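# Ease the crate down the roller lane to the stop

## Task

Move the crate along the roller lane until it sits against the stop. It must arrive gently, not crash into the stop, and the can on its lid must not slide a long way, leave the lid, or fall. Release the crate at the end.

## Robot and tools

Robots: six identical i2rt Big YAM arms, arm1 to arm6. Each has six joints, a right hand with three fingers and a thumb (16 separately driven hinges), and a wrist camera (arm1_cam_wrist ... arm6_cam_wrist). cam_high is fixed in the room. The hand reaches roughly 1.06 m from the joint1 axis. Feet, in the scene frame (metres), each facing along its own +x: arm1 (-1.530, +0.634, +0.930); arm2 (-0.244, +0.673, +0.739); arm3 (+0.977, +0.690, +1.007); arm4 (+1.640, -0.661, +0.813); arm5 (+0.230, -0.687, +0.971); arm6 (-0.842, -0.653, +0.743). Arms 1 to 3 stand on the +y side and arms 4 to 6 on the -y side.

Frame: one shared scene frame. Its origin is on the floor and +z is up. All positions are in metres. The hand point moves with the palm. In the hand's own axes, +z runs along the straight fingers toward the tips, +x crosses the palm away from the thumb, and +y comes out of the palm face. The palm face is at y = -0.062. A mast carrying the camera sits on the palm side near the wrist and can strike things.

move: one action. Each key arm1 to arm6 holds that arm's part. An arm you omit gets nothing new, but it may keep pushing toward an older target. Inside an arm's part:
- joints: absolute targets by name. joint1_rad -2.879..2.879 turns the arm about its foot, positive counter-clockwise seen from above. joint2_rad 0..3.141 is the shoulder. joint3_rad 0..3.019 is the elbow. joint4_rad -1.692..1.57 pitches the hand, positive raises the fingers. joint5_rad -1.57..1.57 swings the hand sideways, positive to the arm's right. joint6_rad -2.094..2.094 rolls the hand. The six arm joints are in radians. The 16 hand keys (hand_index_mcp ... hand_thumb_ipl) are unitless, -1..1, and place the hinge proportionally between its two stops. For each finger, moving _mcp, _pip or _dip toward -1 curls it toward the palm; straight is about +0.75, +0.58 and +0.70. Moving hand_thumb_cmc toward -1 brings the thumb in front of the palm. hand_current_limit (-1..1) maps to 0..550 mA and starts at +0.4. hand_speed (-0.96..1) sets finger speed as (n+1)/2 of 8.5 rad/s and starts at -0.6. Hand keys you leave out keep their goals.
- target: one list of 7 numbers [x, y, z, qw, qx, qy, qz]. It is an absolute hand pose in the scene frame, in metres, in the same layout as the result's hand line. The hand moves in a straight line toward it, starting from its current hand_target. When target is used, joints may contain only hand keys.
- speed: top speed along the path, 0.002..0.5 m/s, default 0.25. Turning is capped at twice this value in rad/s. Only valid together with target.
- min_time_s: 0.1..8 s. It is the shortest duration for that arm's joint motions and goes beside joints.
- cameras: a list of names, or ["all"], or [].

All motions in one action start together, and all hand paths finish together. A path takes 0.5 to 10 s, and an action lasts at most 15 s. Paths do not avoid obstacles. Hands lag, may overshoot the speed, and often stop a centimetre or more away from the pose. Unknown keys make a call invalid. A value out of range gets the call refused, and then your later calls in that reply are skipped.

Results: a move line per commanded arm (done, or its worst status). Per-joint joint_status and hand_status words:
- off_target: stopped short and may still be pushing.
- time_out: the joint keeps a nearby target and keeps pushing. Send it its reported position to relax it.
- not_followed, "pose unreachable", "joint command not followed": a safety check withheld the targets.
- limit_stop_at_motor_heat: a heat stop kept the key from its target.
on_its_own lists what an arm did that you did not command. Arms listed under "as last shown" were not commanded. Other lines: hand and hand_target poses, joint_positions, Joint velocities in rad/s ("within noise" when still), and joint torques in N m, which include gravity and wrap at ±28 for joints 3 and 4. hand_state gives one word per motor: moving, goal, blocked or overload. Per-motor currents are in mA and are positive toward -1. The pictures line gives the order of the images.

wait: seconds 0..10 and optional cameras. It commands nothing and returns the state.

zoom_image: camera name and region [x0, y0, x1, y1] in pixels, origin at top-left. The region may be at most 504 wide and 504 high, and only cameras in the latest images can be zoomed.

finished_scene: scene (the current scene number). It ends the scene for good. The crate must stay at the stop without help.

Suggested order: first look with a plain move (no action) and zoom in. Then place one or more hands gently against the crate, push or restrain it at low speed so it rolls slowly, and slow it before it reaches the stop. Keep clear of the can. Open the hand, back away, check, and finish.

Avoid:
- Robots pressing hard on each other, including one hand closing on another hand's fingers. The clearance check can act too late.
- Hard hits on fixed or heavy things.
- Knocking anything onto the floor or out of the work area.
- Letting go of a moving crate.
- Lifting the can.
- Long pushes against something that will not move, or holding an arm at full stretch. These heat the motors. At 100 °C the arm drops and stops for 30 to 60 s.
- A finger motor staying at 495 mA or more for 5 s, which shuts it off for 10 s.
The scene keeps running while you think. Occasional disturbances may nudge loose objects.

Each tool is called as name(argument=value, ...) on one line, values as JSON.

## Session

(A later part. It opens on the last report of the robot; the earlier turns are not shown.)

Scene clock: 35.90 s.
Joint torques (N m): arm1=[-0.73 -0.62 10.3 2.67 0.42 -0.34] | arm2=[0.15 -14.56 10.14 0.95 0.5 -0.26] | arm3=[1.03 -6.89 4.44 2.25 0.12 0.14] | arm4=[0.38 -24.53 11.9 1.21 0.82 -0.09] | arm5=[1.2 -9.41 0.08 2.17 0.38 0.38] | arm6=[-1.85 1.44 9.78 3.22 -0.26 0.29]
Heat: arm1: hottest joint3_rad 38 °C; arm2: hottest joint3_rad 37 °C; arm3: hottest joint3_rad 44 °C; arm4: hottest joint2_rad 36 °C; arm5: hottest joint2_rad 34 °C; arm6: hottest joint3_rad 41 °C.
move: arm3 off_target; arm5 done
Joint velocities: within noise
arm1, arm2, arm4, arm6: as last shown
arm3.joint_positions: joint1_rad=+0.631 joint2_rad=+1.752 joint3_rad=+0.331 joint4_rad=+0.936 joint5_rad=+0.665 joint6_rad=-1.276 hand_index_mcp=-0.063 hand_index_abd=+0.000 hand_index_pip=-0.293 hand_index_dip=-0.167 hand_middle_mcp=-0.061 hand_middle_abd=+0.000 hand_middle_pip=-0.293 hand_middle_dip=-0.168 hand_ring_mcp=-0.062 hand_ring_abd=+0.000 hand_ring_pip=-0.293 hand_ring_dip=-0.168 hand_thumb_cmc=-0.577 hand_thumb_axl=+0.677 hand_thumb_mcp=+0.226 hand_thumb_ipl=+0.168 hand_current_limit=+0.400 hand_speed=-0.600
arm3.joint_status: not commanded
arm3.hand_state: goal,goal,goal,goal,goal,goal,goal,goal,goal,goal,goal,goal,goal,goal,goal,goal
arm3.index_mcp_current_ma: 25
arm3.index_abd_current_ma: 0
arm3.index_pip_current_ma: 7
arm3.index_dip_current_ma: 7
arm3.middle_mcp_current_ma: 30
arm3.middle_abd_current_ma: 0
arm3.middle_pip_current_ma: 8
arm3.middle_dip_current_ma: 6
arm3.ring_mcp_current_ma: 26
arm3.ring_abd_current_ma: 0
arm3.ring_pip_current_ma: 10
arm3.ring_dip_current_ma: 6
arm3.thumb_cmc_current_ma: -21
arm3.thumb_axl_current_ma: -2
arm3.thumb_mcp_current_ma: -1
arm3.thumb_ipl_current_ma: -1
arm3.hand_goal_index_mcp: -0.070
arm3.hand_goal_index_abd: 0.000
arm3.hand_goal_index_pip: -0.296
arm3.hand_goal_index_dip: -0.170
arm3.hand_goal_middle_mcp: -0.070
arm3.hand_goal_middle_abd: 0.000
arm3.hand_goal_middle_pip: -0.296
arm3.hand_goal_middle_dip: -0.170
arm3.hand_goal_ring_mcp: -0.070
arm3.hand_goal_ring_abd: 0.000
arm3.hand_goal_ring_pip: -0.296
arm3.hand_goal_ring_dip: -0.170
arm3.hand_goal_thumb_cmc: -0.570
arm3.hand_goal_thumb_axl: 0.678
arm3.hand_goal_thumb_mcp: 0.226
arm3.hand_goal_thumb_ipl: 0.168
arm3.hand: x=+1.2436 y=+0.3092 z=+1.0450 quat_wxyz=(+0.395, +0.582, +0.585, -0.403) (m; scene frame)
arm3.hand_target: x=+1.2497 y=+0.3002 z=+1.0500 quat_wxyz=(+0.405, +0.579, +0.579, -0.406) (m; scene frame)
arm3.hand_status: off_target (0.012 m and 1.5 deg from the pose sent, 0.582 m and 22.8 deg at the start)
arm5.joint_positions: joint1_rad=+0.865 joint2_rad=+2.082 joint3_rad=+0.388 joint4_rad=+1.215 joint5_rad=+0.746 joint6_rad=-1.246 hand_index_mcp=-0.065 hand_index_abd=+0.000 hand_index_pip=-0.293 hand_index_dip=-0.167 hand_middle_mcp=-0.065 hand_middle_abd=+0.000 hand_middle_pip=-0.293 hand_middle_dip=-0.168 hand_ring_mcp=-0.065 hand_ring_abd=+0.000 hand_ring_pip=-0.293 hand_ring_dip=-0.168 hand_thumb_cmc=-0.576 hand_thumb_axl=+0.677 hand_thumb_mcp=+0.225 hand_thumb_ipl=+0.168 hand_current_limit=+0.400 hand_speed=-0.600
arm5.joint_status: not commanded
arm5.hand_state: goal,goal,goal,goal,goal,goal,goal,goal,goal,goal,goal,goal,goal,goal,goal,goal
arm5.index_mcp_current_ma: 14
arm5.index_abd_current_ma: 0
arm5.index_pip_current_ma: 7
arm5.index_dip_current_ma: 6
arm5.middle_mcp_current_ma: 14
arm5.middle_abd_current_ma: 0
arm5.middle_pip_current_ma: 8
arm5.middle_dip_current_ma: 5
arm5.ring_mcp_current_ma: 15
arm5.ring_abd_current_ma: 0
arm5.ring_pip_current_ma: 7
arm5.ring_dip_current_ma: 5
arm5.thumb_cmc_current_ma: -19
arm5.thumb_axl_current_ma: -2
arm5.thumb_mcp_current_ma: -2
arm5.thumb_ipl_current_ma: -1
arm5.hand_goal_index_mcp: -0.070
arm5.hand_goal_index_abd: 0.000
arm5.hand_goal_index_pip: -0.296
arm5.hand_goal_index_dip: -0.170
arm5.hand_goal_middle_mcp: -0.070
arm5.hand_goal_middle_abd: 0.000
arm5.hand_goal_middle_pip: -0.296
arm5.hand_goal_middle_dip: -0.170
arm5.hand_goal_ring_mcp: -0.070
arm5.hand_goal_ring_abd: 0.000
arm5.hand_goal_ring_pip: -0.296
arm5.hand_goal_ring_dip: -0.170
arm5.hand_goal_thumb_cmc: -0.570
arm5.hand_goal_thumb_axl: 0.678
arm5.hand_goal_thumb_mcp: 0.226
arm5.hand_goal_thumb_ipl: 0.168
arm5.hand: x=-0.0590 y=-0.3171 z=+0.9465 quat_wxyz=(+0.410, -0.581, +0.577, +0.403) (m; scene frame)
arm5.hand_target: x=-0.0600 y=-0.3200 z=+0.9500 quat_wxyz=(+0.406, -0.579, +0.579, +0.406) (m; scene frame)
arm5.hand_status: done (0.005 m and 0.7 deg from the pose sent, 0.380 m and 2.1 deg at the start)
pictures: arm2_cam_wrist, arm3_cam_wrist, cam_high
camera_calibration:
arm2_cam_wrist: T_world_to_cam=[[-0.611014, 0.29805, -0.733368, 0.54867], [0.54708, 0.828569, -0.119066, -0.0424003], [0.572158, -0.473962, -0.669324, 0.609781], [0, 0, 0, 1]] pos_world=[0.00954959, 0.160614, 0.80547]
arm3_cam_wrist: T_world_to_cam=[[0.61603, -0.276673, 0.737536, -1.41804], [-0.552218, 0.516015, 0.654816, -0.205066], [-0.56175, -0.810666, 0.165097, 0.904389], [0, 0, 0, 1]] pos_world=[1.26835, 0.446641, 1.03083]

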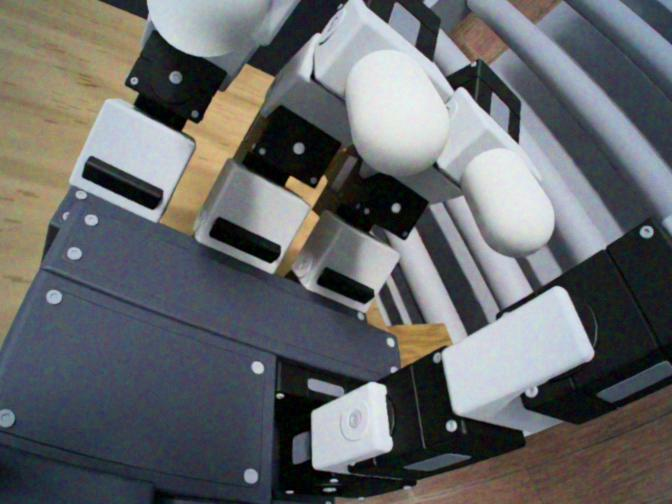

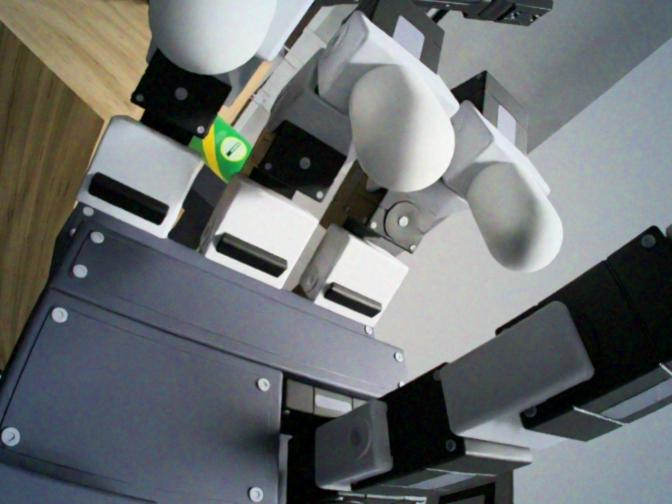

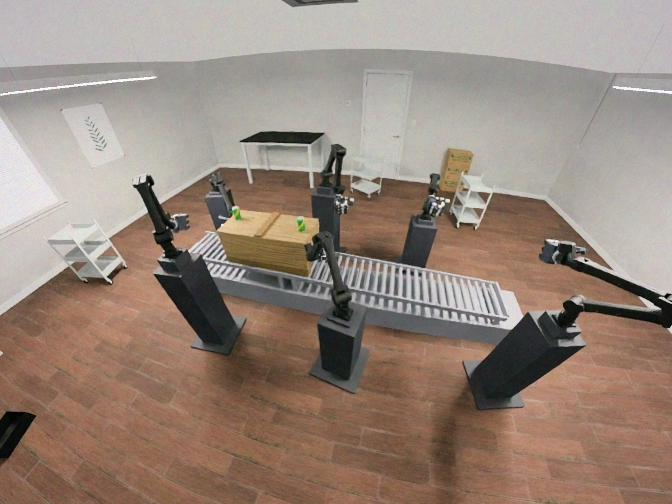

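move(arm2={"target": [-0.15, 0.06, 0.69, 0.4056, 0.5792, -0.5792, 0.4056], "speed": 0.1}, arm4={"target": [1.04, -0.03, 0.69, 0.4056, -0.5792, -0.5792, -0.4056], "speed": 0.1}, cameras=["cam_high", "arm2_cam_wrist"])

zoom_image(camera="cam_high", region=[220, 180, 380, 300])

Scene clock: 39.80 s.
Joint torques (N m): arm1=[-0.73 -0.62 10.32 2.66 0.43 -0.34] | arm2=[-0.44 -16.73 4.71 1.99 0.2 -0.45] | arm3=[1.32 -6.77 4.56 2.36 0.13 0.11] | arm4=[1.49 -27.28 14.32 0.91 0.87 -0.1] | arm5=[1.08 -9.05 0.16 2.03 0.36 0.37] | arm6=[-1.85 1.49 9.78 3.22 -0.26 0.29]
Heat: arm1: hottest joint3_rad 38 °C; arm2: hottest joint3_rad 37 °C; arm3: hottest joint3_rad 44 °C; arm4: hottest joint2_rad 37 °C; arm5: hottest joint2_rad 34 °C; arm6: hottest joint3_rad 42 °C.
move: arm2 off_target; arm4 off_target
Joint velocities: within noise
arm1, arm3, arm5, arm6: as last shown
arm2.joint_positions: joint1_rad=+0.564 joint2_rad=+2.143 joint3_rad=+0.940 joint4_rad=+0.804 joint5_rad=+0.348 joint6_rad=+1.721 hand_index_mcp=-0.062 hand_index_abd=+0.000 hand_index_pip=-0.292 hand_index_dip=-0.167 hand_middle_mcp=-0.064 hand_middle_abd=+0.000 hand_middle_pip=-0.292 hand_middle_dip=-0.167 hand_ring_mcp=-0.064 hand_ring_abd=+0.000 hand_ring_pip=-0.293 hand_ring_dip=-0.168 hand_thumb_cmc=-0.552 hand_thumb_axl=+0.677 hand_thumb_mcp=+0.225 hand_thumb_ipl=+0.168 hand_current_limit=+0.400 hand_speed=-0.600
arm2.joint_status: not commanded
arm2.hand_state: goal,goal,goal,goal,goal,goal,goal,goal,goal,goal,goal,goal,goal,goal,goal,goal
arm2.index_mcp_current_ma: 5
arm2.index_abd_current_ma: 0
arm2.index_pip_current_ma: 1
arm2.index_dip_current_ma: 1
arm2.middle_mcp_current_ma: 4
arm2.middle_abd_current_ma: 0
arm2.middle_pip_current_ma: 2
arm2.middle_dip_current_ma: 1
arm2.ring_mcp_current_ma: 4
arm2.ring_abd_current_ma: 0
arm2.ring_pip_current_ma: 1
arm2.ring_dip_current_ma: 1
arm2.thumb_cmc_current_ma: 17
arm2.thumb_axl_current_ma: 0
arm2.thumb_mcp_current_ma: 0
arm2.thumb_ipl_current_ma: 0
arm2.hand_goal_index_mcp: -0.070
arm2.hand_goal_index_abd: 0.000
arm2.hand_goal_index_pip: -0.296
arm2.hand_goal_index_dip: -0.170
arm2.hand_goal_middle_mcp: -0.070
arm2.hand_goal_middle_abd: 0.000
arm2.hand_goal_middle_pip: -0.296
arm2.hand_goal_middle_dip: -0.170
arm2.hand_goal_ring_mcp: -0.070
arm2.hand_goal_ring_abd: 0.000
arm2.hand_goal_ring_pip: -0.296
arm2.hand_goal_ring_dip: -0.170
arm2.hand_goal_thumb_cmc: -0.570
arm2.hand_goal_thumb_axl: 0.678
arm2.hand_goal_thumb_mcp: 0.226
arm2.hand_goal_thumb_ipl: 0.168
arm2.hand: x=-0.1500 y=+0.0652 z=+0.6719 quat_wxyz=(+0.397, +0.587, -0.586, +0.393) (m; scene frame)
arm2.hand_target: x=-0.1500 y=+0.0600 z=+0.6898 quat_wxyz=(+0.406, +0.579, -0.579, +0.405) (m; scene frame)
arm2.hand_status: off_target (0.019 m and 2.1 deg from the pose sent, 0.181 m and 0.8 deg at the start)
arm3.joint_positions: joint1_rad=+0.631 joint2_rad=+1.752 joint3_rad=+0.331 joint4_rad=+0.937 joint5_rad=+0.665 joint6_rad=-1.276 hand_index_mcp=-0.063 hand_index_abd=+0.000 hand_index_pip=-0.293 hand_index_dip=-0.167 hand_middle_mcp=-0.061 hand_middle_abd=+0.000 hand_middle_pip=-0.293 hand_middle_dip=-0.168 hand_ring_mcp=-0.062 hand_ring_abd=+0.000 hand_ring_pip=-0.293 hand_ring_dip=-0.168 hand_thumb_cmc=-0.577 hand_thumb_axl=+0.677 hand_thumb_mcp=+0.226 hand_thumb_ipl=+0.168 hand_current_limit=+0.400 hand_speed=-0.600
arm3.hand: x=+1.2437 y=+0.3092 z=+1.0451 quat_wxyz=(+0.395, +0.582, +0.585, -0.403) (m; scene frame)
arm3.hand_target: x=+1.2497 y=+0.3002 z=+1.0501 quat_wxyz=(+0.405, +0.579, +0.579, -0.406) (m; scene frame)
arm4.joint_positions: joint1_rad=+0.731 joint2_rad=+2.964 joint3_rad=+2.635 joint4_rad=-0.235 joint5_rad=+0.876 joint6_rad=+2.017 hand_index_mcp=+0.756 hand_index_abd=+0.002 hand_index_pip=+0.577 hand_index_dip=+0.696 hand_middle_mcp=+0.756 hand_middle_abd=+0.002 hand_middle_pip=+0.577 hand_middle_dip=+0.696 hand_ring_mcp=+0.756 hand_ring_abd=+0.002 hand_ring_pip=+0.577 hand_ring_dip=+0.696 hand_thumb_cmc=-0.550 hand_thumb_axl=+0.677 hand_thumb_mcp=+0.225 hand_thumb_ipl=+0.168 hand_current_limit=+0.400 hand_speed=-0.600
arm4.joint_status: not commanded
arm4.hand_state: goal,goal,goal,goal,goal,goal,goal,goal,goal,goal,goal,goal,blocked,goal,goal,goal
arm4.index_mcp_current_ma: 7
arm4.index_abd_current_ma: 4
arm4.index_pip_current_ma: 2
arm4.index_dip_current_ma: 0
arm4.middle_mcp_current_ma: 6
arm4.middle_abd_current_ma: 5
arm4.middle_pip_current_ma: 3
arm4.middle_dip_current_ma: 0
arm4.ring_mcp_current_ma: 5
arm4.ring_abd_current_ma: 5
arm4.ring_pip_current_ma: 3
arm4.ring_dip_current_ma: 0
arm4.thumb_cmc_current_ma: 76
arm4.thumb_axl_current_ma: -2
arm4.thumb_mcp_current_ma: -4
arm4.thumb_ipl_current_ma: -1
arm4.hand_goal_index_mcp: 0.754
arm4.hand_goal_index_abd: 0.000
arm4.hand_goal_index_pip: 0.576
arm4.hand_goal_index_dip: 0.696
arm4.hand_goal_middle_mcp: 0.754
arm4.hand_goal_middle_abd: 0.000
arm4.hand_goal_middle_pip: 0.576
arm4.hand_goal_middle_dip: 0.696
arm4.hand_goal_ring_mcp: 0.754
arm4.hand_goal_ring_abd: 0.000
arm4.hand_goal_ring_pip: 0.576
arm4.hand_goal_ring_dip: 0.696
arm4.hand_goal_thumb_cmc: -0.570
arm4.hand_goal_thumb_axl: 0.678
arm4.hand_goal_thumb_mcp: 0.226
arm4.hand_goal_thumb_ipl: 0.168
arm4.hand: x=+1.0499 y=-0.0231 z=+0.7012 quat_wxyz=(-0.403, +0.579, +0.579, +0.408) (m; scene frame)
arm4.hand_target: x=+1.0410 y=-0.0306 z=+0.6901 quat_wxyz=(-0.407, +0.578, +0.580, +0.405) (m; scene frame)
arm4.hand_status: off_target (0.016 m and 0.4 deg from the pose sent, 0.105 m and 0.5 deg at the start)
pictures: arm2_cam_wrist, cam_high
camera_calibration:
arm2_cam_wrist: T_world_to_cam=[[-0.604416, 0.323588, -0.727991, 0.411515], [0.55205, 0.828953, -0.089875, 0.0361471], [0.574388, -0.45621, -0.67967, 0.69626], [0, 0, 0, 1]] pos_world=[-0.171153, 0.154515, 0.776055]

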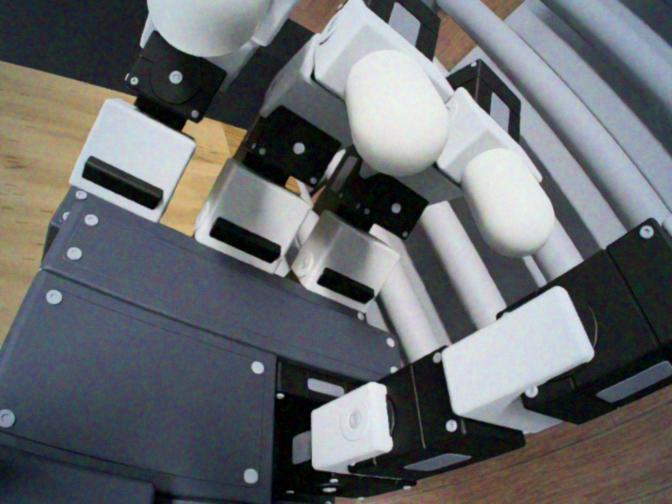

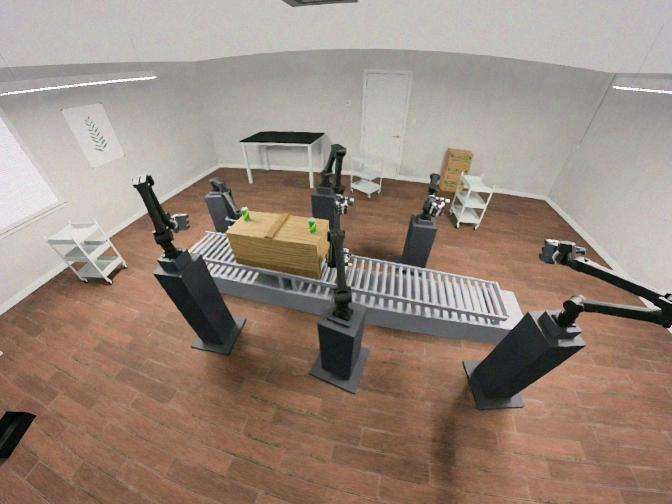

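Scaled by 3.150 from the camera's 672x504 image, which has a finer 960x720 frame.

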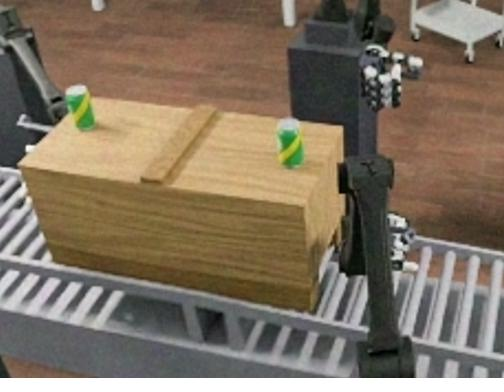

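move(arm4={"target": [1.35, -0.15, 0.95, 0.4056, -0.5792, -0.5792, -0.4056], "speed": 0.25}, arm3={"target": [1.20, 0.12, 0.85, 0.4056, 0.5792, 0.5792, -0.4056], "speed": 0.25}, cameras=["cam_high"])

zoom_image(camera="cam_high", region=[220, 180, 380, 300])

move(arm4={"joints": {"joint1_rad": 0.5, "joint2_rad": 0.65, "joint3_rad": 1.4, "joint4_rad": -1.3, "joint5_rad": 0, "joint6_rad": 1.1}, "min_time_s": 3}, arm3={"target": [1.06, 0.06, 0.70, 0.4056, 0.5792, 0.5792, -0.4056], "speed": 0.15}, cameras=["cam_high"])

zoom_image(camera="cam_high", region=[220, 180, 380, 300])

Scene clock: 44.53 s.
Joint torques (N m): arm1=[-0.73 -0.56 10.3 2.66 0.42 -0.34] | arm2=[-0.38 -16.56 4.7 1.99 0.19 -0.45] | arm3=[1.03 -13.33 2.28 1.62 -0.11 0.13] | arm4=[0.09 -16.56 7.49 1.73 0.41 -0.29] | arm5=[1.2 -9.23 0.17 2.11 0.35 0.4] | arm6=[-1.85 1.49 9.78 3.21 -0.26 0.29]
Heat: arm1: hottest joint3_rad 38 °C; arm2: hottest joint3_rad 36 °C; arm3: hottest joint3_rad 43 °C; arm4: hottest joint2_rad 37 °C; arm5: hottest joint2_rad 34 °C; arm6: hottest joint3_rad 43 °C.
move: arm3 done; arm4 done
Joint velocities: within noise
arm1, arm2, arm5, arm6: as last shown
arm3.joint_positions: joint1_rad=+0.256 joint2_rad=+2.526 joint3_rad=+0.905 joint4_rad=+1.249 joint5_rad=+0.317 joint6_rad=-1.447 hand_index_mcp=-0.064 hand_index_abd=+0.000 hand_index_pip=-0.293 hand_index_dip=-0.167 hand_middle_mcp=-0.063 hand_middle_abd=+0.000 hand_middle_pip=-0.293 hand_middle_dip=-0.168 hand_ring_mcp=-0.064 hand_ring_abd=+0.000 hand_ring_pip=-0.293 hand_ring_dip=-0.168 hand_thumb_cmc=-0.577 hand_thumb_axl=+0.677 hand_thumb_mcp=+0.226 hand_thumb_ipl=+0.168 hand_current_limit=+0.400 hand_speed=-0.600
arm3.joint_status: not commanded
arm3.hand_state: goal,goal,goal,goal,goal,goal,goal,goal,goal,goal,goal,goal,goal,goal,goal,goal
arm3.index_mcp_current_ma: 20
arm3.index_abd_current_ma: 0
arm3.index_pip_current_ma: 7
arm3.index_dip_current_ma: 7
arm3.middle_mcp_current_ma: 24
arm3.middle_abd_current_ma: 0
arm3.middle_pip_current_ma: 8
arm3.middle_dip_current_ma: 6
arm3.ring_mcp_current_ma: 21
arm3.ring_abd_current_ma: 0
arm3.ring_pip_current_ma: 10
arm3.ring_dip_current_ma: 6
arm3.thumb_cmc_current_ma: -21
arm3.thumb_axl_current_ma: -2
arm3.thumb_mcp_current_ma: -1
arm3.thumb_ipl_current_ma: -1
arm3.hand_goal_index_mcp: -0.070
arm3.hand_goal_index_abd: 0.000
arm3.hand_goal_index_pip: -0.296
arm3.hand_goal_index_dip: -0.170
arm3.hand_goal_middle_mcp: -0.070
arm3.hand_goal_middle_abd: 0.000
arm3.hand_goal_middle_pip: -0.296
arm3.hand_goal_middle_dip: -0.170
arm3.hand_goal_ring_mcp: -0.070
arm3.hand_goal_ring_abd: 0.000
arm3.hand_goal_ring_pip: -0.296
arm3.hand_goal_ring_dip: -0.170
arm3.hand_goal_thumb_cmc: -0.570
arm3.hand_goal_thumb_axl: 0.678
arm3.hand_goal_thumb_mcp: 0.226
arm3.hand_goal_thumb_ipl: 0.168
arm3.hand: x=+1.2035 y=+0.1234 z=+0.8573 quat_wxyz=(+0.408, +0.581, +0.578, -0.402) (m; scene frame)
arm3.hand_target: x=+1.1999 y=+0.1203 z=+0.8500 quat_wxyz=(+0.405, +0.579, +0.579, -0.406) (m; scene frame)
arm3.hand_status: done (0.009 m and 0.5 deg from the pose sent, 0.275 m and 1.5 deg at the start)
arm4.joint_positions: joint1_rad=+0.598 joint2_rad=+1.739 joint3_rad=+1.076 joint4_rad=+0.190 joint5_rad=+0.755 joint6_rad=+1.926 hand_index_mcp=+0.756 hand_index_abd=+0.002 hand_index_pip=+0.577 hand_index_dip=+0.696 hand_middle_mcp=+0.756 hand_middle_abd=+0.002 hand_middle_pip=+0.577 hand_middle_dip=+0.696 hand_ring_mcp=+0.755 hand_ring_abd=+0.002 hand_ring_pip=+0.577 hand_ring_dip=+0.696 hand_thumb_cmc=-0.550 hand_thumb_axl=+0.677 hand_thumb_mcp=+0.225 hand_thumb_ipl=+0.168 hand_current_limit=+0.400 hand_speed=-0.600
arm4.joint_status: not commanded
arm4.hand_state: goal,goal,goal,goal,goal,goal,goal,goal,goal,goal,goal,goal,blocked,goal,goal,goal
arm4.index_mcp_current_ma: 5
arm4.index_abd_current_ma: 4
arm4.index_pip_current_ma: 2
arm4.index_dip_current_ma: 0
arm4.middle_mcp_current_ma: 5
arm4.middle_abd_current_ma: 5
arm4.middle_pip_current_ma: 3
arm4.middle_dip_current_ma: 0
arm4.ring_mcp_current_ma: 4
arm4.ring_abd_current_ma: 5
arm4.ring_pip_current_ma: 3
arm4.ring_dip_current_ma: 0
arm4.thumb_cmc_current_ma: 76
arm4.thumb_axl_current_ma: -2
arm4.thumb_mcp_current_ma: -4
arm4.thumb_ipl_current_ma: -1
arm4.hand_goal_index_mcp: 0.754
arm4.hand_goal_index_abd: 0.000
arm4.hand_goal_index_pip: 0.576
arm4.hand_goal_index_dip: 0.696
arm4.hand_goal_middle_mcp: 0.754
arm4.hand_goal_middle_abd: 0.000
arm4.hand_goal_middle_pip: 0.576
arm4.hand_goal_middle_dip: 0.696
arm4.hand_goal_ring_mcp: 0.754
arm4.hand_goal_ring_abd: 0.000
arm4.hand_goal_ring_pip: 0.576
arm4.hand_goal_ring_dip: 0.696
arm4.hand_goal_thumb_cmc: -0.570
arm4.hand_goal_thumb_axl: 0.678
arm4.hand_goal_thumb_mcp: 0.226
arm4.hand_goal_thumb_ipl: 0.168
arm4.hand: x=+1.3448 y=-0.1501 z=+0.9566 quat_wxyz=(-0.414, +0.580, +0.573, +0.404) (m; scene frame)
arm4.hand_target: x=+1.3500 y=-0.1501 z=+0.9499 quat_wxyz=(-0.406, +0.579, +0.579, +0.406) (m; scene frame)
arm4.hand_status: done (0.008 m and 1.1 deg from the pose sent, 0.410 m and 0.4 deg at the start)
pictures: cam_high

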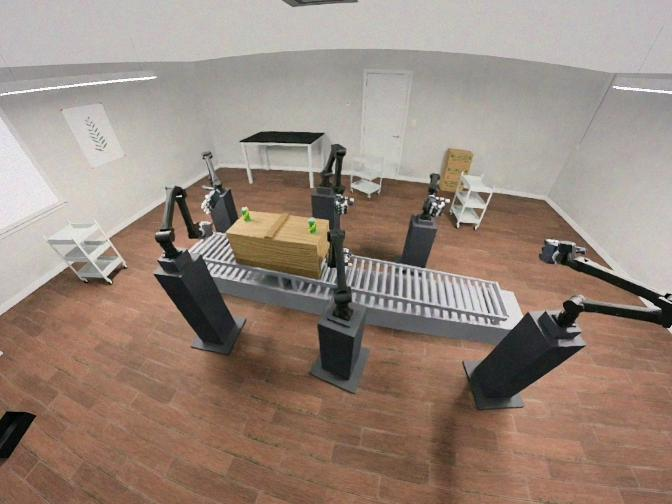

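Scaled by 3.150 from the camera's 672x504 image, which has a finer 960x720 frame.

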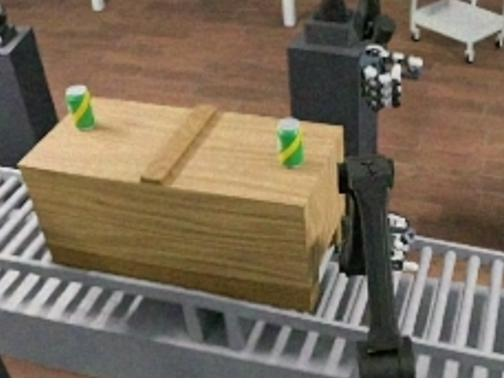

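Scene clock: 48.23 s.
Joint torques (N m): arm1=[-0.73 -0.56 10.3 2.66 0.43 -0.34] | arm2=[-0.38 -16.73 4.74 1.99 0.19 -0.44] | arm3=[0.73 -14.1 2.37 0.99 -0.29 0.14] | arm4=[-0.32 1.32 11.96 1.52 -0.04 -0.25] | arm5=[0.91 -9.47 0.09 2.13 0.35 0.38] | arm6=[-1.85 1.44 9.78 3.22 -0.26 0.29]
Heat: arm1: hottest joint3_rad 39 °C; arm2: hottest joint3_rad 36 °C; arm3: hottest joint3_rad 42 °C; arm4: hottest joint2_rad 37 °C; arm5: hottest joint2_rad 34 °C; arm6: hottest joint3_rad 44 °C.
move: arm3 off_target; arm4 done
Joint velocities: within noise
arm1.joint_positions: joint1_rad=+0.398 joint2_rad=+0.698 joint3_rad=+0.443 joint4_rad=-0.174 joint5_rad=+0.527 joint6_rad=+1.781 hand_index_mcp=-0.061 hand_index_abd=+0.001 hand_index_pip=-0.292 hand_index_dip=-0.167 hand_middle_mcp=-0.062 hand_middle_abd=+0.001 hand_middle_pip=-0.292 hand_middle_dip=-0.167 hand_ring_mcp=-0.062 hand_ring_abd=+0.001 hand_ring_pip=-0.292 hand_ring_dip=-0.167 hand_thumb_cmc=-0.552 hand_thumb_axl=+0.677 hand_thumb_mcp=+0.226 hand_thumb_ipl=+0.168 hand_current_limit=+0.400 hand_speed=-0.600
arm1.joint_status: not commanded
arm1.hand_state: goal,goal,goal,goal,goal,goal,goal,goal,goal,goal,goal,goal,goal,goal,goal,goal
arm1.index_mcp_current_ma: 28
arm1.index_abd_current_ma: 1
arm1.index_pip_current_ma: 10
arm1.index_dip_current_ma: 7
arm1.middle_mcp_current_ma: 26
arm1.middle_abd_current_ma: 1
arm1.middle_pip_current_ma: 10
arm1.middle_dip_current_ma: 7
arm1.ring_mcp_current_ma: 24
arm1.ring_abd_current_ma: 1
arm1.ring_pip_current_ma: 11
arm1.ring_dip_current_ma: 6
arm1.thumb_cmc_current_ma: 58
arm1.thumb_axl_current_ma: -2
arm1.thumb_mcp_current_ma: 0
arm1.thumb_ipl_current_ma: -1
arm1.hand_goal_index_mcp: -0.070
arm1.hand_goal_index_abd: 0.000
arm1.hand_goal_index_pip: -0.296
arm1.hand_goal_index_dip: -0.170
arm1.hand_goal_middle_mcp: -0.070
arm1.hand_goal_middle_abd: 0.000
arm1.hand_goal_middle_pip: -0.296
arm1.hand_goal_middle_dip: -0.170
arm1.hand_goal_ring_mcp: -0.070
arm1.hand_goal_ring_abd: 0.000
arm1.hand_goal_ring_pip: -0.296
arm1.hand_goal_ring_dip: -0.170
arm1.hand_goal_thumb_cmc: -0.570
arm1.hand_goal_thumb_axl: 0.678
arm1.hand_goal_thumb_mcp: 0.226
arm1.hand_goal_thumb_ipl: 0.168
arm1.hand: x=-1.4993 y=+0.3026 z=+1.1492 quat_wxyz=(+0.404, +0.587, -0.575, +0.402) (m; scene frame)
arm1.hand_target: x=-1.5000 y=+0.3000 z=+1.1500 quat_wxyz=(+0.406, +0.579, -0.579, +0.406) (m; scene frame)
arm1.hand_status: not commanded
arm2, arm5: as last shown
arm3.joint_positions: joint1_rad=-0.087 joint2_rad=+2.928 joint3_rad=+1.315 joint4_rad=+1.278 joint5_rad=-0.001 joint6_rad=-1.568 hand_index_mcp=-0.064 hand_index_abd=+0.000 hand_index_pip=-0.293 hand_index_dip=-0.167 hand_middle_mcp=-0.063 hand_middle_abd=+0.000 hand_middle_pip=-0.293 hand_middle_dip=-0.168 hand_ring_mcp=-0.064 hand_ring_abd=+0.000 hand_ring_pip=-0.293 hand_ring_dip=-0.168 hand_thumb_cmc=-0.577 hand_thumb_axl=+0.677 hand_thumb_mcp=+0.226 hand_thumb_ipl=+0.168 hand_current_limit=+0.400 hand_speed=-0.600
arm3.joint_status: not commanded
arm3.hand_state: goal,goal,goal,goal,goal,goal,goal,goal,goal,goal,goal,goal,goal,goal,goal,goal
arm3.index_mcp_current_ma: 19
arm3.index_abd_current_ma: 0
arm3.index_pip_current_ma: 7
arm3.index_dip_current_ma: 7
arm3.middle_mcp_current_ma: 23
arm3.middle_abd_current_ma: 0
arm3.middle_pip_current_ma: 8
arm3.middle_dip_current_ma: 6
arm3.ring_mcp_current_ma: 20
arm3.ring_abd_current_ma: 0
arm3.ring_pip_current_ma: 10
arm3.ring_dip_current_ma: 6
arm3.thumb_cmc_current_ma: -21
arm3.thumb_axl_current_ma: -2
arm3.thumb_mcp_current_ma: -1
arm3.thumb_ipl_current_ma: -1
arm3.hand_goal_index_mcp: -0.070
arm3.hand_goal_index_abd: 0.000
arm3.hand_goal_index_pip: -0.296
arm3.hand_goal_index_dip: -0.170
arm3.hand_goal_middle_mcp: -0.070
arm3.hand_goal_middle_abd: 0.000
arm3.hand_goal_middle_pip: -0.296
arm3.hand_goal_middle_dip: -0.170
arm3.hand_goal_ring_mcp: -0.070
arm3.hand_goal_ring_abd: 0.000
arm3.hand_goal_ring_pip: -0.296
arm3.hand_goal_ring_dip: -0.170
arm3.hand_goal_thumb_cmc: -0.570
arm3.hand_goal_thumb_axl: 0.678
arm3.hand_goal_thumb_mcp: 0.226
arm3.hand_goal_thumb_ipl: 0.168
arm3.hand: x=+1.0623 y=+0.0576 z=+0.7132 quat_wxyz=(+0.413, +0.578, +0.573, -0.408) (m; scene frame)
arm3.hand_target: x=+1.0599 y=+0.0605 z=+0.7002 quat_wxyz=(+0.406, +0.579, +0.579, -0.406) (m; scene frame)
arm3.hand_status: off_target (0.014 m and 1.2 deg from the pose sent, 0.222 m and 0.5 deg at the start)
arm4.joint_positions: joint1_rad=+0.511 joint2_rad=+0.645 joint3_rad=+1.363 joint4_rad=-1.289 joint5_rad=+0.004 joint6_rad=+1.109 hand_index_mcp=+0.756 hand_index_abd=+0.002 hand_index_pip=+0.577 hand_index_dip=+0.696 hand_middle_mcp=+0.756 hand_middle_abd=+0.002 hand_middle_pip=+0.577 hand_middle_dip=+0.696 hand_ring_mcp=+0.755 hand_ring_abd=+0.002 hand_ring_pip=+0.577 hand_ring_dip=+0.696 hand_thumb_cmc=-0.551 hand_thumb_axl=+0.677 hand_thumb_mcp=+0.225 hand_thumb_ipl=+0.168 hand_current_limit=+0.400 hand_speed=-0.600
arm4.joint_status: all done
arm4.hand_state: goal,goal,goal,goal,goal,goal,goal,goal,goal,goal,goal,goal,goal,goal,goal,goal
arm4.index_mcp_current_ma: 5
arm4.index_abd_current_ma: 4
arm4.index_pip_current_ma: 2
arm4.index_dip_current_ma: 0
arm4.middle_mcp_current_ma: 5
arm4.middle_abd_current_ma: 5
arm4.middle_pip_current_ma: 3
arm4.middle_dip_current_ma: 0
arm4.ring_mcp_current_ma: 4
arm4.ring_abd_current_ma: 5
arm4.ring_pip_current_ma: 3
arm4.ring_dip_current_ma: 0
arm4.thumb_cmc_current_ma: 72
arm4.thumb_axl_current_ma: -2
arm4.thumb_mcp_current_ma: -4
arm4.thumb_ipl_current_ma: -1
arm4.hand_goal_index_mcp: 0.754
arm4.hand_goal_index_abd: 0.000
arm4.hand_goal_index_pip: 0.576
arm4.hand_goal_index_dip: 0.696
arm4.hand_goal_middle_mcp: 0.754
arm4.hand_goal_middle_abd: 0.000
arm4.hand_goal_middle_pip: 0.576
arm4.hand_goal_middle_dip: 0.696
arm4.hand_goal_ring_mcp: 0.754
arm4.hand_goal_ring_abd: 0.000
arm4.hand_goal_ring_pip: 0.576
arm4.hand_goal_ring_dip: 0.696
arm4.hand_goal_thumb_cmc: -0.570
arm4.hand_goal_thumb_axl: 0.678
arm4.hand_goal_thumb_mcp: 0.226
arm4.hand_goal_thumb_ipl: 0.168
arm4.hand: x=+1.5278 y=-0.4058 z=+1.3584 quat_wxyz=(-0.381, +0.165, +0.862, +0.292) (m; scene frame)
arm4.hand_target: x=+1.5325 y=-0.4079 z=+1.3739 quat_wxyz=(-0.386, +0.165, +0.857, +0.300) (m; scene frame)
arm4.hand_status: not commanded
arm6.joint_positions: joint1_rad=-0.220 joint2_rad=+0.432 joint3_rad=+0.486 joint4_rad=-0.433 joint5_rad=-0.162 joint6_rad=-1.621 hand_index_mcp=-0.061 hand_index_abd=+0.000 hand_index_pip=-0.293 hand_index_dip=-0.167 hand_middle_mcp=-0.061 hand_middle_abd=+0.000 hand_middle_pip=-0.292 hand_middle_dip=-0.168 hand_ring_mcp=-0.062 hand_ring_abd=+0.000 hand_ring_pip=-0.292 hand_ring_dip=-0.168 hand_thumb_cmc=-0.578 hand_thumb_axl=+0.677 hand_thumb_mcp=+0.226 hand_thumb_ipl=+0.168 hand_current_limit=+0.400 hand_speed=-0.600
arm6.joint_status: not commanded
arm6.hand_state: goal,goal,goal,goal,goal,goal,goal,goal,goal,goal,goal,goal,goal,goal,goal,goal
arm6.index_mcp_current_ma: 4
arm6.index_abd_current_ma: 0
arm6.index_pip_current_ma: 1
arm6.index_dip_current_ma: 0
arm6.middle_mcp_current_ma: 4
arm6.middle_abd_current_ma: 0
arm6.middle_pip_current_ma: 1
arm6.middle_dip_current_ma: 0
arm6.ring_mcp_current_ma: 4
arm6.ring_abd_current_ma: 0
arm6.ring_pip_current_ma: 1
arm6.ring_dip_current_ma: 0
arm6.thumb_cmc_current_ma: -3
arm6.thumb_axl_current_ma: 0
arm6.thumb_mcp_current_ma: 0
arm6.thumb_ipl_current_ma: 0
arm6.hand_goal_index_mcp: -0.070
arm6.hand_goal_index_abd: 0.000
arm6.hand_goal_index_pip: -0.296
arm6.hand_goal_index_dip: -0.170
arm6.hand_goal_middle_mcp: -0.070
arm6.hand_goal_middle_abd: 0.000
arm6.hand_goal_middle_pip: -0.296
arm6.hand_goal_middle_dip: -0.170
arm6.hand_goal_ring_mcp: -0.070
arm6.hand_goal_ring_abd: 0.000
arm6.hand_goal_ring_pip: -0.296
arm6.hand_goal_ring_dip: -0.170
arm6.hand_goal_thumb_cmc: -0.570
arm6.hand_goal_thumb_axl: 0.678
arm6.hand_goal_thumb_mcp: 0.226
arm6.hand_goal_thumb_ipl: 0.168
arm6.hand: x=-0.9018 y=-0.3331 z=+1.0498 quat_wxyz=(+0.400, -0.580, +0.583, +0.404) (m; scene frame)
arm6.hand_target: x=-0.8999 y=-0.3302 z=+1.0500 quat_wxyz=(+0.406, -0.579, +0.579, +0.405) (m; scene frame)
arm6.hand_status: not commanded
pictures: cam_high

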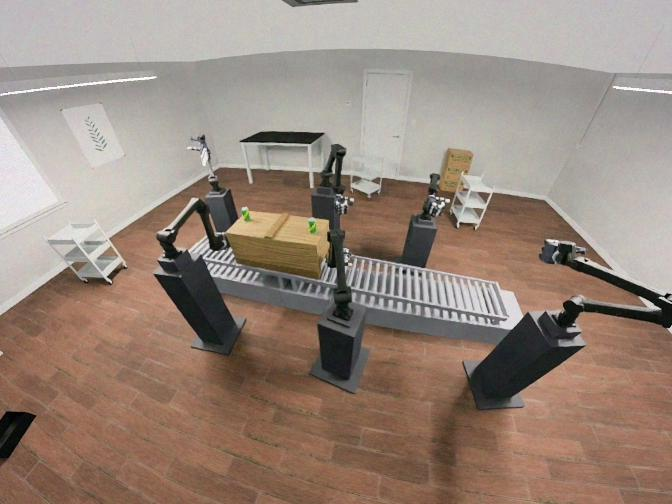

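Scaled by 3.150 from the camera's 672x504 image, which has a finer 960x720 frame.

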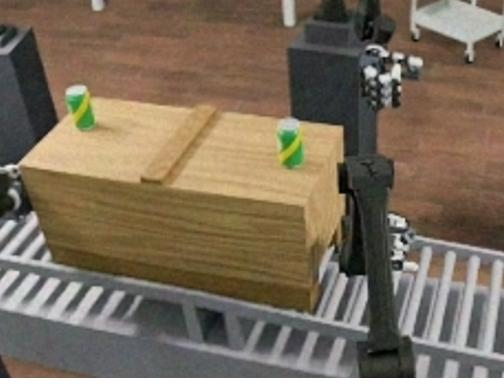

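move(arm2={"target": [-0.51, 0.06, 0.67, 0.4056, 0.5792, -0.5792, 0.4056], "speed": 0.12}, arm3={"target": [0.60, 0.06, 0.68, 0.4056, 0.5792, 0.5792, -0.4056], "speed": 0.12}, cameras=["cam_high", "arm2_cam_wrist"])

zoom_image(camera="cam_high", region=[260, 180, 420, 300])

Scene clock: 54.33 s.
Joint torques (N m): arm1=[-0.73 -0.62 10.32 2.66 0.42 -0.34] | arm2=[5.48 -14.1 5.65 1.5 -0.95 -0.42] | arm3=[1.96 -17.55 7.97 0.44 -0.74 0.1] | arm4=[-0.44 1.49 11.9 1.52 -0.03 -0.27] | arm5=[1.44 -8.88 0.2 2.07 0.36 0.42] | arm6=[-1.85 1.49 9.78 3.21 -0.26 0.29]
Heat: arm1: hottest joint3_rad 39 °C; arm2: hottest joint3_rad 36 °C; arm3: hottest joint3_rad 42 °C; arm4: hottest joint2_rad 36 °C; arm5: hottest joint2_rad 35 °C; arm6: hottest joint3_rad 45 °C.
move: arm2 off_target; arm3 done
Joint velocities: within noise
arm1, arm4, arm5, arm6: as last shown
arm2.joint_positions: joint1_rad=-0.260 joint2_rad=+2.167 joint3_rad=+0.942 joint4_rad=+0.874 joint5_rad=-0.341 joint6_rad=+1.458 hand_index_mcp=-0.065 hand_index_abd=+0.000 hand_index_pip=-0.293 hand_index_dip=-0.168 hand_middle_mcp=-0.066 hand_middle_abd=+0.000 hand_middle_pip=-0.293 hand_middle_dip=-0.168 hand_ring_mcp=-0.066 hand_ring_abd=+0.000 hand_ring_pip=-0.294 hand_ring_dip=-0.168 hand_thumb_cmc=-0.554 hand_thumb_axl=+0.677 hand_thumb_mcp=+0.225 hand_thumb_ipl=+0.168 hand_current_limit=+0.400 hand_speed=-0.600
arm2.joint_status: not commanded
arm2.hand_state: goal,goal,goal,goal,goal,goal,goal,goal,goal,goal,goal,goal,goal,goal,goal,goal
arm2.index_mcp_current_ma: 2
arm2.index_abd_current_ma: 0
arm2.index_pip_current_ma: 1
arm2.index_dip_current_ma: 1
arm2.middle_mcp_current_ma: 2
arm2.middle_abd_current_ma: 0
arm2.middle_pip_current_ma: 1
arm2.middle_dip_current_ma: 1
arm2.ring_mcp_current_ma: 2
arm2.ring_abd_current_ma: 0
arm2.ring_pip_current_ma: 1
arm2.ring_dip_current_ma: 1
arm2.thumb_cmc_current_ma: 15
arm2.thumb_axl_current_ma: 0
arm2.thumb_mcp_current_ma: 0
arm2.thumb_ipl_current_ma: 0
arm2.hand_goal_index_mcp: -0.070
arm2.hand_goal_index_abd: 0.000
arm2.hand_goal_index_pip: -0.296
arm2.hand_goal_index_dip: -0.170
arm2.hand_goal_middle_mcp: -0.070
arm2.hand_goal_middle_abd: 0.000
arm2.hand_goal_middle_pip: -0.296
arm2.hand_goal_middle_dip: -0.170
arm2.hand_goal_ring_mcp: -0.070
arm2.hand_goal_ring_abd: 0.000
arm2.hand_goal_ring_pip: -0.296
arm2.hand_goal_ring_dip: -0.170
arm2.hand_goal_thumb_cmc: -0.570
arm2.hand_goal_thumb_axl: 0.678
arm2.hand_goal_thumb_mcp: 0.226
arm2.hand_goal_thumb_ipl: 0.168
arm2.hand: x=-0.5551 y=+0.0843 z=+0.6772 quat_wxyz=(+0.427, +0.552, -0.602, +0.388) (m; scene frame)
arm2.hand_target: x=-0.5103 y=+0.0628 z=+0.6704 quat_wxyz=(+0.406, +0.579, -0.579, +0.406) (m; scene frame)
arm2.hand_status: off_target (0.052 m and 5.2 deg from the pose sent, 0.360 m and 2.1 deg at the start)
arm3.joint_positions: joint1_rad=-0.871 joint2_rad=+3.065 joint3_rad=+1.978 joint4_rad=+0.605 joint5_rad=-0.724 joint6_rad=-1.900 hand_index_mcp=-0.066 hand_index_abd=+0.000 hand_index_pip=-0.293 hand_index_dip=-0.167 hand_middle_mcp=-0.065 hand_middle_abd=+0.000 hand_middle_pip=-0.293 hand_middle_dip=-0.168 hand_ring_mcp=-0.066 hand_ring_abd=+0.000 hand_ring_pip=-0.293 hand_ring_dip=-0.168 hand_thumb_cmc=-0.577 hand_thumb_axl=+0.677 hand_thumb_mcp=+0.225 hand_thumb_ipl=+0.168 hand_current_limit=+0.400 hand_speed=-0.600
arm3.joint_status: not commanded
arm3.hand_state: goal,goal,goal,goal,goal,goal,goal,goal,goal,goal,goal,goal,goal,goal,goal,goal
arm3.index_mcp_current_ma: 12
arm3.index_abd_current_ma: 0
arm3.index_pip_current_ma: 7
arm3.index_dip_current_ma: 7
arm3.middle_mcp_current_ma: 14
arm3.middle_abd_current_ma: 0
arm3.middle_pip_current_ma: 8
arm3.middle_dip_current_ma: 6
arm3.ring_mcp_current_ma: 13
arm3.ring_abd_current_ma: 0
arm3.ring_pip_current_ma: 9
arm3.ring_dip_current_ma: 5
arm3.thumb_cmc_current_ma: -21
arm3.thumb_axl_current_ma: -2
arm3.thumb_mcp_current_ma: -3
arm3.thumb_ipl_current_ma: -1
arm3.hand_goal_index_mcp: -0.070
arm3.hand_goal_index_abd: 0.000
arm3.hand_goal_index_pip: -0.296
arm3.hand_goal_index_dip: -0.170
arm3.hand_goal_middle_mcp: -0.070
arm3.hand_goal_middle_abd: 0.000
arm3.hand_goal_middle_pip: -0.296
arm3.hand_goal_middle_dip: -0.170
arm3.hand_goal_ring_mcp: -0.070
arm3.hand_goal_ring_abd: 0.000
arm3.hand_goal_ring_pip: -0.296
arm3.hand_goal_ring_dip: -0.170
arm3.hand_goal_thumb_cmc: -0.570
arm3.hand_goal_thumb_axl: 0.678
arm3.hand_goal_thumb_mcp: 0.226
arm3.hand_goal_thumb_ipl: 0.168
arm3.hand: x=+0.6050 y=+0.0608 z=+0.6877 quat_wxyz=(+0.407, +0.582, +0.577, -0.403) (m; scene frame)
arm3.hand_target: x=+0.6002 y=+0.0602 z=+0.6804 quat_wxyz=(+0.405, +0.579, +0.579, -0.406) (m; scene frame)
arm3.hand_status: done (0.009 m and 0.6 deg from the pose sent, 0.464 m and 1.2 deg at the start)
arm4.joint_positions: joint1_rad=+0.511 joint2_rad=+0.645 joint3_rad=+1.363 joint4_rad=-1.289 joint5_rad=+0.004 joint6_rad=+1.108 hand_index_mcp=+0.756 hand_index_abd=+0.002 hand_index_pip=+0.577 hand_index_dip=+0.696 hand_middle_mcp=+0.756 hand_middle_abd=+0.002 hand_middle_pip=+0.577 hand_middle_dip=+0.696 hand_ring_mcp=+0.755 hand_ring_abd=+0.002 hand_ring_pip=+0.577 hand_ring_dip=+0.696 hand_thumb_cmc=-0.551 hand_thumb_axl=+0.677 hand_thumb_mcp=+0.225 hand_thumb_ipl=+0.168 hand_current_limit=+0.400 hand_speed=-0.600
arm4.hand: x=+1.5278 y=-0.4058 z=+1.3584 quat_wxyz=(-0.380, +0.165, +0.862, +0.292) (m; scene frame)
pictures: arm2_cam_wrist, cam_high
camera_calibration:
arm2_cam_wrist: T_world_to_cam=[[-0.575898, 0.343121, -0.742031, 0.187932], [0.622252, 0.772667, -0.12565, 0.312314], [0.53023, -0.534092, -0.658485, 0.908908], [0, 0, 0, 1]] pos_world=[-0.568038, 0.179642, 0.777196]

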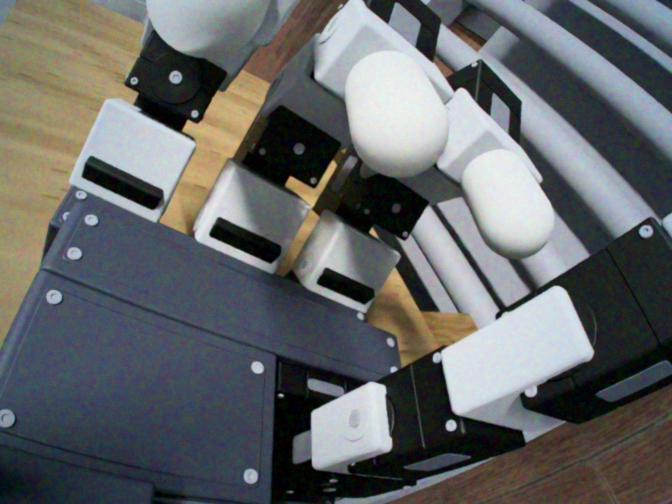

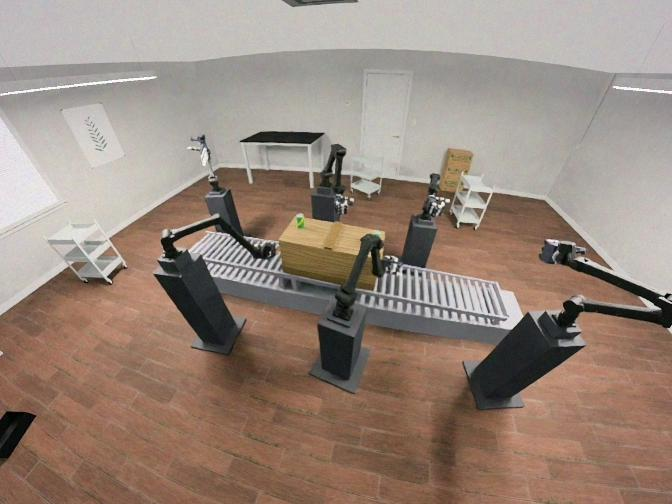

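Scaled by 3.150 from the camera's 672x504 image, which has a finer 960x720 frame.

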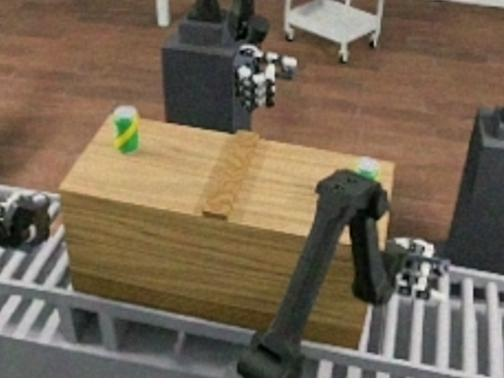

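move(arm2={"target": [-0.64, 0.065, 0.66, 0.4056, 0.5792, -0.5792, 0.4056], "speed": 0.1}, arm6={"target": [-0.84, -0.075, 0.69, 0.4056, -0.5792, 0.5792, 0.4056], "speed": 0.2}, arm3={"target": [0.85, 0.25, 0.95, 0.4056, 0.5792, 0.5792, -0.4056], "speed": 0.2}, cameras=["cam_high", "arm2_cam_wrist", "arm6_cam_wrist"])

zoom_image(camera="cam_high", region=[280, 180, 440, 300])

Scene clock: 58.87 s.
Joint torques (N m): arm1=[-0.73 -0.62 10.29 2.66 0.42 -0.34] | arm2=[2.37 -14.92 7.23 1.29 -0.84 -0.44] | arm3=[2.73 -12.34 0.2 2.03 -0.37 0.34] | arm4=[-0.56 1.26 11.89 1.57 -0.03 -0.25] | arm5=[0.62 -9.52 0.18 2.24 0.34 0.41] | arm6=[-1.73 -13.04 3.67 3.15 -0.28 0.4]
Heat: arm1: hottest joint3_rad 39 °C; arm2: hottest joint3_rad 36 °C; arm3: hottest joint3_rad 41 °C; arm4: hottest joint3_rad 36 °C; arm5: hottest joint2_rad 35 °C; arm6: hottest joint3_rad 45 °C.
move: arm2 off_target; arm3 done; arm6 done
Joint velocities: within noise
arm1, arm4, arm5: as last shown
arm2.joint_positions: joint1_rad=-0.445 joint2_rad=+2.240 joint3_rad=+1.126 joint4_rad=+0.733 joint5_rad=-0.553 joint6_rad=+1.367 hand_index_mcp=-0.065 hand_index_abd=+0.000 hand_index_pip=-0.293 hand_index_dip=-0.168 hand_middle_mcp=-0.066 hand_middle_abd=+0.000 hand_middle_pip=-0.293 hand_middle_dip=-0.168 hand_ring_mcp=-0.066 hand_ring_abd=+0.000 hand_ring_pip=-0.294 hand_ring_dip=-0.168 hand_thumb_cmc=-0.554 hand_thumb_axl=+0.677 hand_thumb_mcp=+0.225 hand_thumb_ipl=+0.168 hand_current_limit=+0.400 hand_speed=-0.600
arm2.joint_status: not commanded
arm2.hand_state: goal,goal,goal,goal,goal,goal,goal,goal,goal,goal,goal,goal,goal,goal,goal,goal
arm2.index_mcp_current_ma: 2
arm2.index_abd_current_ma: 0
arm2.index_pip_current_ma: 1
arm2.index_dip_current_ma: 1
arm2.middle_mcp_current_ma: 2
arm2.middle_abd_current_ma: 0
arm2.middle_pip_current_ma: 1
arm2.middle_dip_current_ma: 1
arm2.ring_mcp_current_ma: 2
arm2.ring_abd_current_ma: 0
arm2.ring_pip_current_ma: 1
arm2.ring_dip_current_ma: 1
arm2.thumb_cmc_current_ma: 15
arm2.thumb_axl_current_ma: 0
arm2.thumb_mcp_current_ma: 0
arm2.thumb_ipl_current_ma: 0
arm2.hand_goal_index_mcp: -0.070
arm2.hand_goal_index_abd: 0.000
arm2.hand_goal_index_pip: -0.296
arm2.hand_goal_index_dip: -0.170
arm2.hand_goal_middle_mcp: -0.070
arm2.hand_goal_middle_abd: 0.000
arm2.hand_goal_middle_pip: -0.296
arm2.hand_goal_middle_dip: -0.170
arm2.hand_goal_ring_mcp: -0.070
arm2.hand_goal_ring_abd: 0.000
arm2.hand_goal_ring_pip: -0.296
arm2.hand_goal_ring_dip: -0.170
arm2.hand_goal_thumb_cmc: -0.570
arm2.hand_goal_thumb_axl: 0.678
arm2.hand_goal_thumb_mcp: 0.226
arm2.hand_goal_thumb_ipl: 0.168
arm2.hand: x=-0.6606 y=+0.0800 z=+0.6742 quat_wxyz=(+0.422, +0.564, -0.588, +0.398) (m; scene frame)
arm2.hand_target: x=-0.6396 y=+0.0661 z=+0.6605 quat_wxyz=(+0.406, +0.579, -0.579, +0.406) (m; scene frame)
arm2.hand_status: off_target (0.029 m and 2.9 deg from the pose sent, 0.089 m and 5.2 deg at the start)
arm3.joint_positions: joint1_rad=-0.762 joint2_rad=+2.228 joint3_rad=+0.577 joint4_rad=+1.186 joint5_rad=-0.620 joint6_rad=-1.852 hand_index_mcp=-0.066 hand_index_abd=+0.000 hand_index_pip=-0.293 hand_index_dip=-0.167 hand_middle_mcp=-0.065 hand_middle_abd=+0.000 hand_middle_pip=-0.293 hand_middle_dip=-0.168 hand_ring_mcp=-0.066 hand_ring_abd=+0.000 hand_ring_pip=-0.293 hand_ring_dip=-0.168 hand_thumb_cmc=-0.577 hand_thumb_axl=+0.677 hand_thumb_mcp=+0.225 hand_thumb_ipl=+0.168 hand_current_limit=+0.400 hand_speed=-0.600
arm3.joint_status: not commanded
arm3.hand_state: goal,goal,goal,goal,goal,goal,goal,goal,goal,goal,goal,goal,goal,goal,goal,goal
arm3.index_mcp_current_ma: 12
arm3.index_abd_current_ma: 0
arm3.index_pip_current_ma: 7
arm3.index_dip_current_ma: 7
arm3.middle_mcp_current_ma: 14
arm3.middle_abd_current_ma: 0
arm3.middle_pip_current_ma: 8
arm3.middle_dip_current_ma: 6
arm3.ring_mcp_current_ma: 13
arm3.ring_abd_current_ma: 0
arm3.ring_pip_current_ma: 9
arm3.ring_dip_current_ma: 5
arm3.thumb_cmc_current_ma: -21
arm3.thumb_axl_current_ma: -2
arm3.thumb_mcp_current_ma: -3
arm3.thumb_ipl_current_ma: -1
arm3.hand_goal_index_mcp: -0.070
arm3.hand_goal_index_abd: 0.000
arm3.hand_goal_index_pip: -0.296
arm3.hand_goal_index_dip: -0.170
arm3.hand_goal_middle_mcp: -0.070
arm3.hand_goal_middle_abd: 0.000
arm3.hand_goal_middle_pip: -0.296
arm3.hand_goal_middle_dip: -0.170
arm3.hand_goal_ring_mcp: -0.070
arm3.hand_goal_ring_abd: 0.000
arm3.hand_goal_ring_pip: -0.296
arm3.hand_goal_ring_dip: -0.170
arm3.hand_goal_thumb_cmc: -0.570
arm3.hand_goal_thumb_axl: 0.678
arm3.hand_goal_thumb_mcp: 0.226
arm3.hand_goal_thumb_ipl: 0.168
arm3.hand: x=+0.8469 y=+0.2531 z=+0.9405 quat_wxyz=(+0.401, +0.587, +0.581, -0.397) (m; scene frame)
arm3.hand_target: x=+0.8500 y=+0.2501 z=+0.9499 quat_wxyz=(+0.406, +0.579, +0.579, -0.406) (m; scene frame)
arm3.hand_status: done (0.010 m and 1.4 deg from the pose sent, 0.406 m and 0.6 deg at the start)
arm6.joint_positions: joint1_rad=-0.254 joint2_rad=+2.223 joint3_rad=+0.745 joint4_rad=+1.078 joint5_rad=-0.192 joint6_rad=-1.645 hand_index_mcp=-0.062 hand_index_abd=+0.000 hand_index_pip=-0.293 hand_index_dip=-0.167 hand_middle_mcp=-0.063 hand_middle_abd=+0.000 hand_middle_pip=-0.292 hand_middle_dip=-0.168 hand_ring_mcp=-0.063 hand_ring_abd=+0.000 hand_ring_pip=-0.292 hand_ring_dip=-0.168 hand_thumb_cmc=-0.578 hand_thumb_axl=+0.677 hand_thumb_mcp=+0.226 hand_thumb_ipl=+0.168 hand_current_limit=+0.400 hand_speed=-0.600
arm6.joint_status: not commanded
arm6.hand_state: goal,goal,goal,goal,goal,goal,goal,goal,goal,goal,goal,goal,goal,goal,goal,goal
arm6.index_mcp_current_ma: 3
arm6.index_abd_current_ma: 0
arm6.index_pip_current_ma: 1
arm6.index_dip_current_ma: 0
arm6.middle_mcp_current_ma: 3
arm6.middle_abd_current_ma: 0
arm6.middle_pip_current_ma: 1
arm6.middle_dip_current_ma: 0
arm6.ring_mcp_current_ma: 3
arm6.ring_abd_current_ma: 0
arm6.ring_pip_current_ma: 1
arm6.ring_dip_current_ma: 0
arm6.thumb_cmc_current_ma: -3
arm6.thumb_axl_current_ma: 0
arm6.thumb_mcp_current_ma: 0
arm6.thumb_ipl_current_ma: 0
arm6.hand_goal_index_mcp: -0.070
arm6.hand_goal_index_abd: 0.000
arm6.hand_goal_index_pip: -0.296
arm6.hand_goal_index_dip: -0.170
arm6.hand_goal_middle_mcp: -0.070
arm6.hand_goal_middle_abd: 0.000
arm6.hand_goal_middle_pip: -0.296
arm6.hand_goal_middle_dip: -0.170
arm6.hand_goal_ring_mcp: -0.070
arm6.hand_goal_ring_abd: 0.000
arm6.hand_goal_ring_pip: -0.296
arm6.hand_goal_ring_dip: -0.170
arm6.hand_goal_thumb_cmc: -0.570
arm6.hand_goal_thumb_axl: 0.678
arm6.hand_goal_thumb_mcp: 0.226
arm6.hand_goal_thumb_ipl: 0.168
arm6.hand: x=-0.8442 y=-0.0832 z=+0.6863 quat_wxyz=(+0.396, -0.586, +0.585, +0.397) (m; scene frame)
arm6.hand_target: x=-0.8401 y=-0.0754 z=+0.6900 quat_wxyz=(+0.405, -0.579, +0.579, +0.405) (m; scene frame)
arm6.hand_status: done (0.010 m and 1.8 deg from the pose sent, 0.447 m and 0.8 deg at the start)
pictures: arm2_cam_wrist, arm6_cam_wrist, cam_high
camera_calibration:
arm2_cam_wrist: T_world_to_cam=[[-0.593095, 0.31285, -0.741865, 0.117414], [0.588229, 0.797524, -0.133947, 0.362149], [0.54975, -0.51583, -0.657035, 0.971001], [0, 0, 0, 1]] pos_world=[-0.677196, 0.175316, 0.773596]
arm6_cam_wrist: T_world_to_cam=[[-0.622265, 0.309553, 0.719002, -0.954856], [0.528806, -0.511013, 0.677666, -0.110343], [0.577193, 0.801899, 0.154292, 0.572021], [0, 0, 0, 1]] pos_world=[-0.86599, -0.219511, 0.67306]

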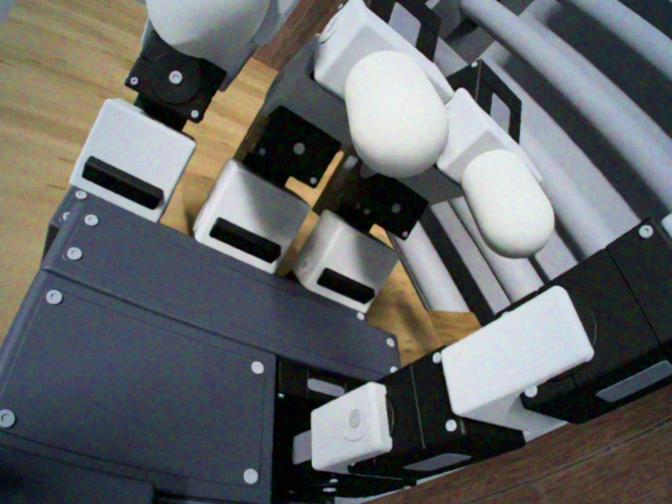

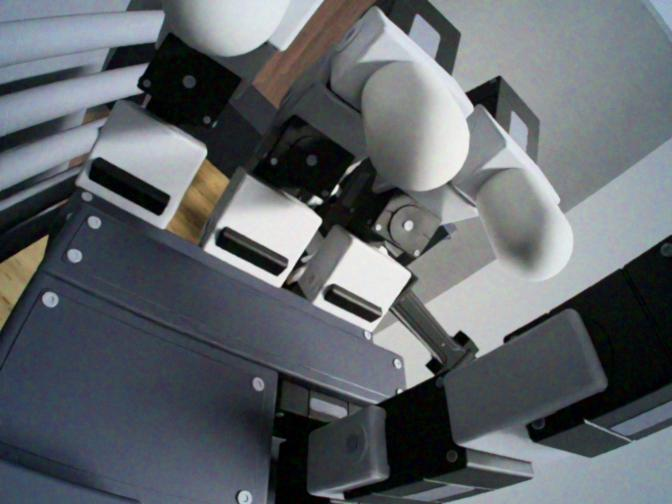

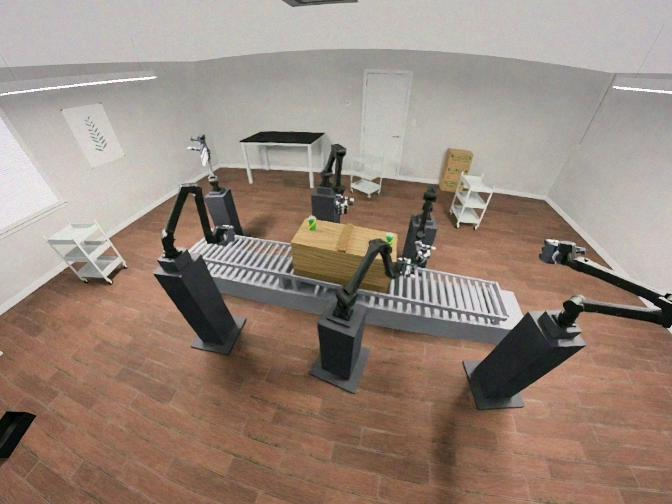

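Scaled by 3.150 from the camera's 672x504 image, which has a finer 960x720 frame.

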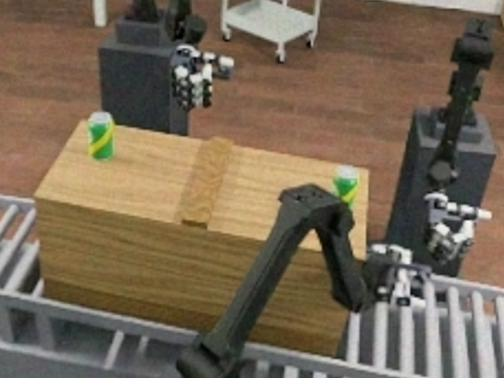

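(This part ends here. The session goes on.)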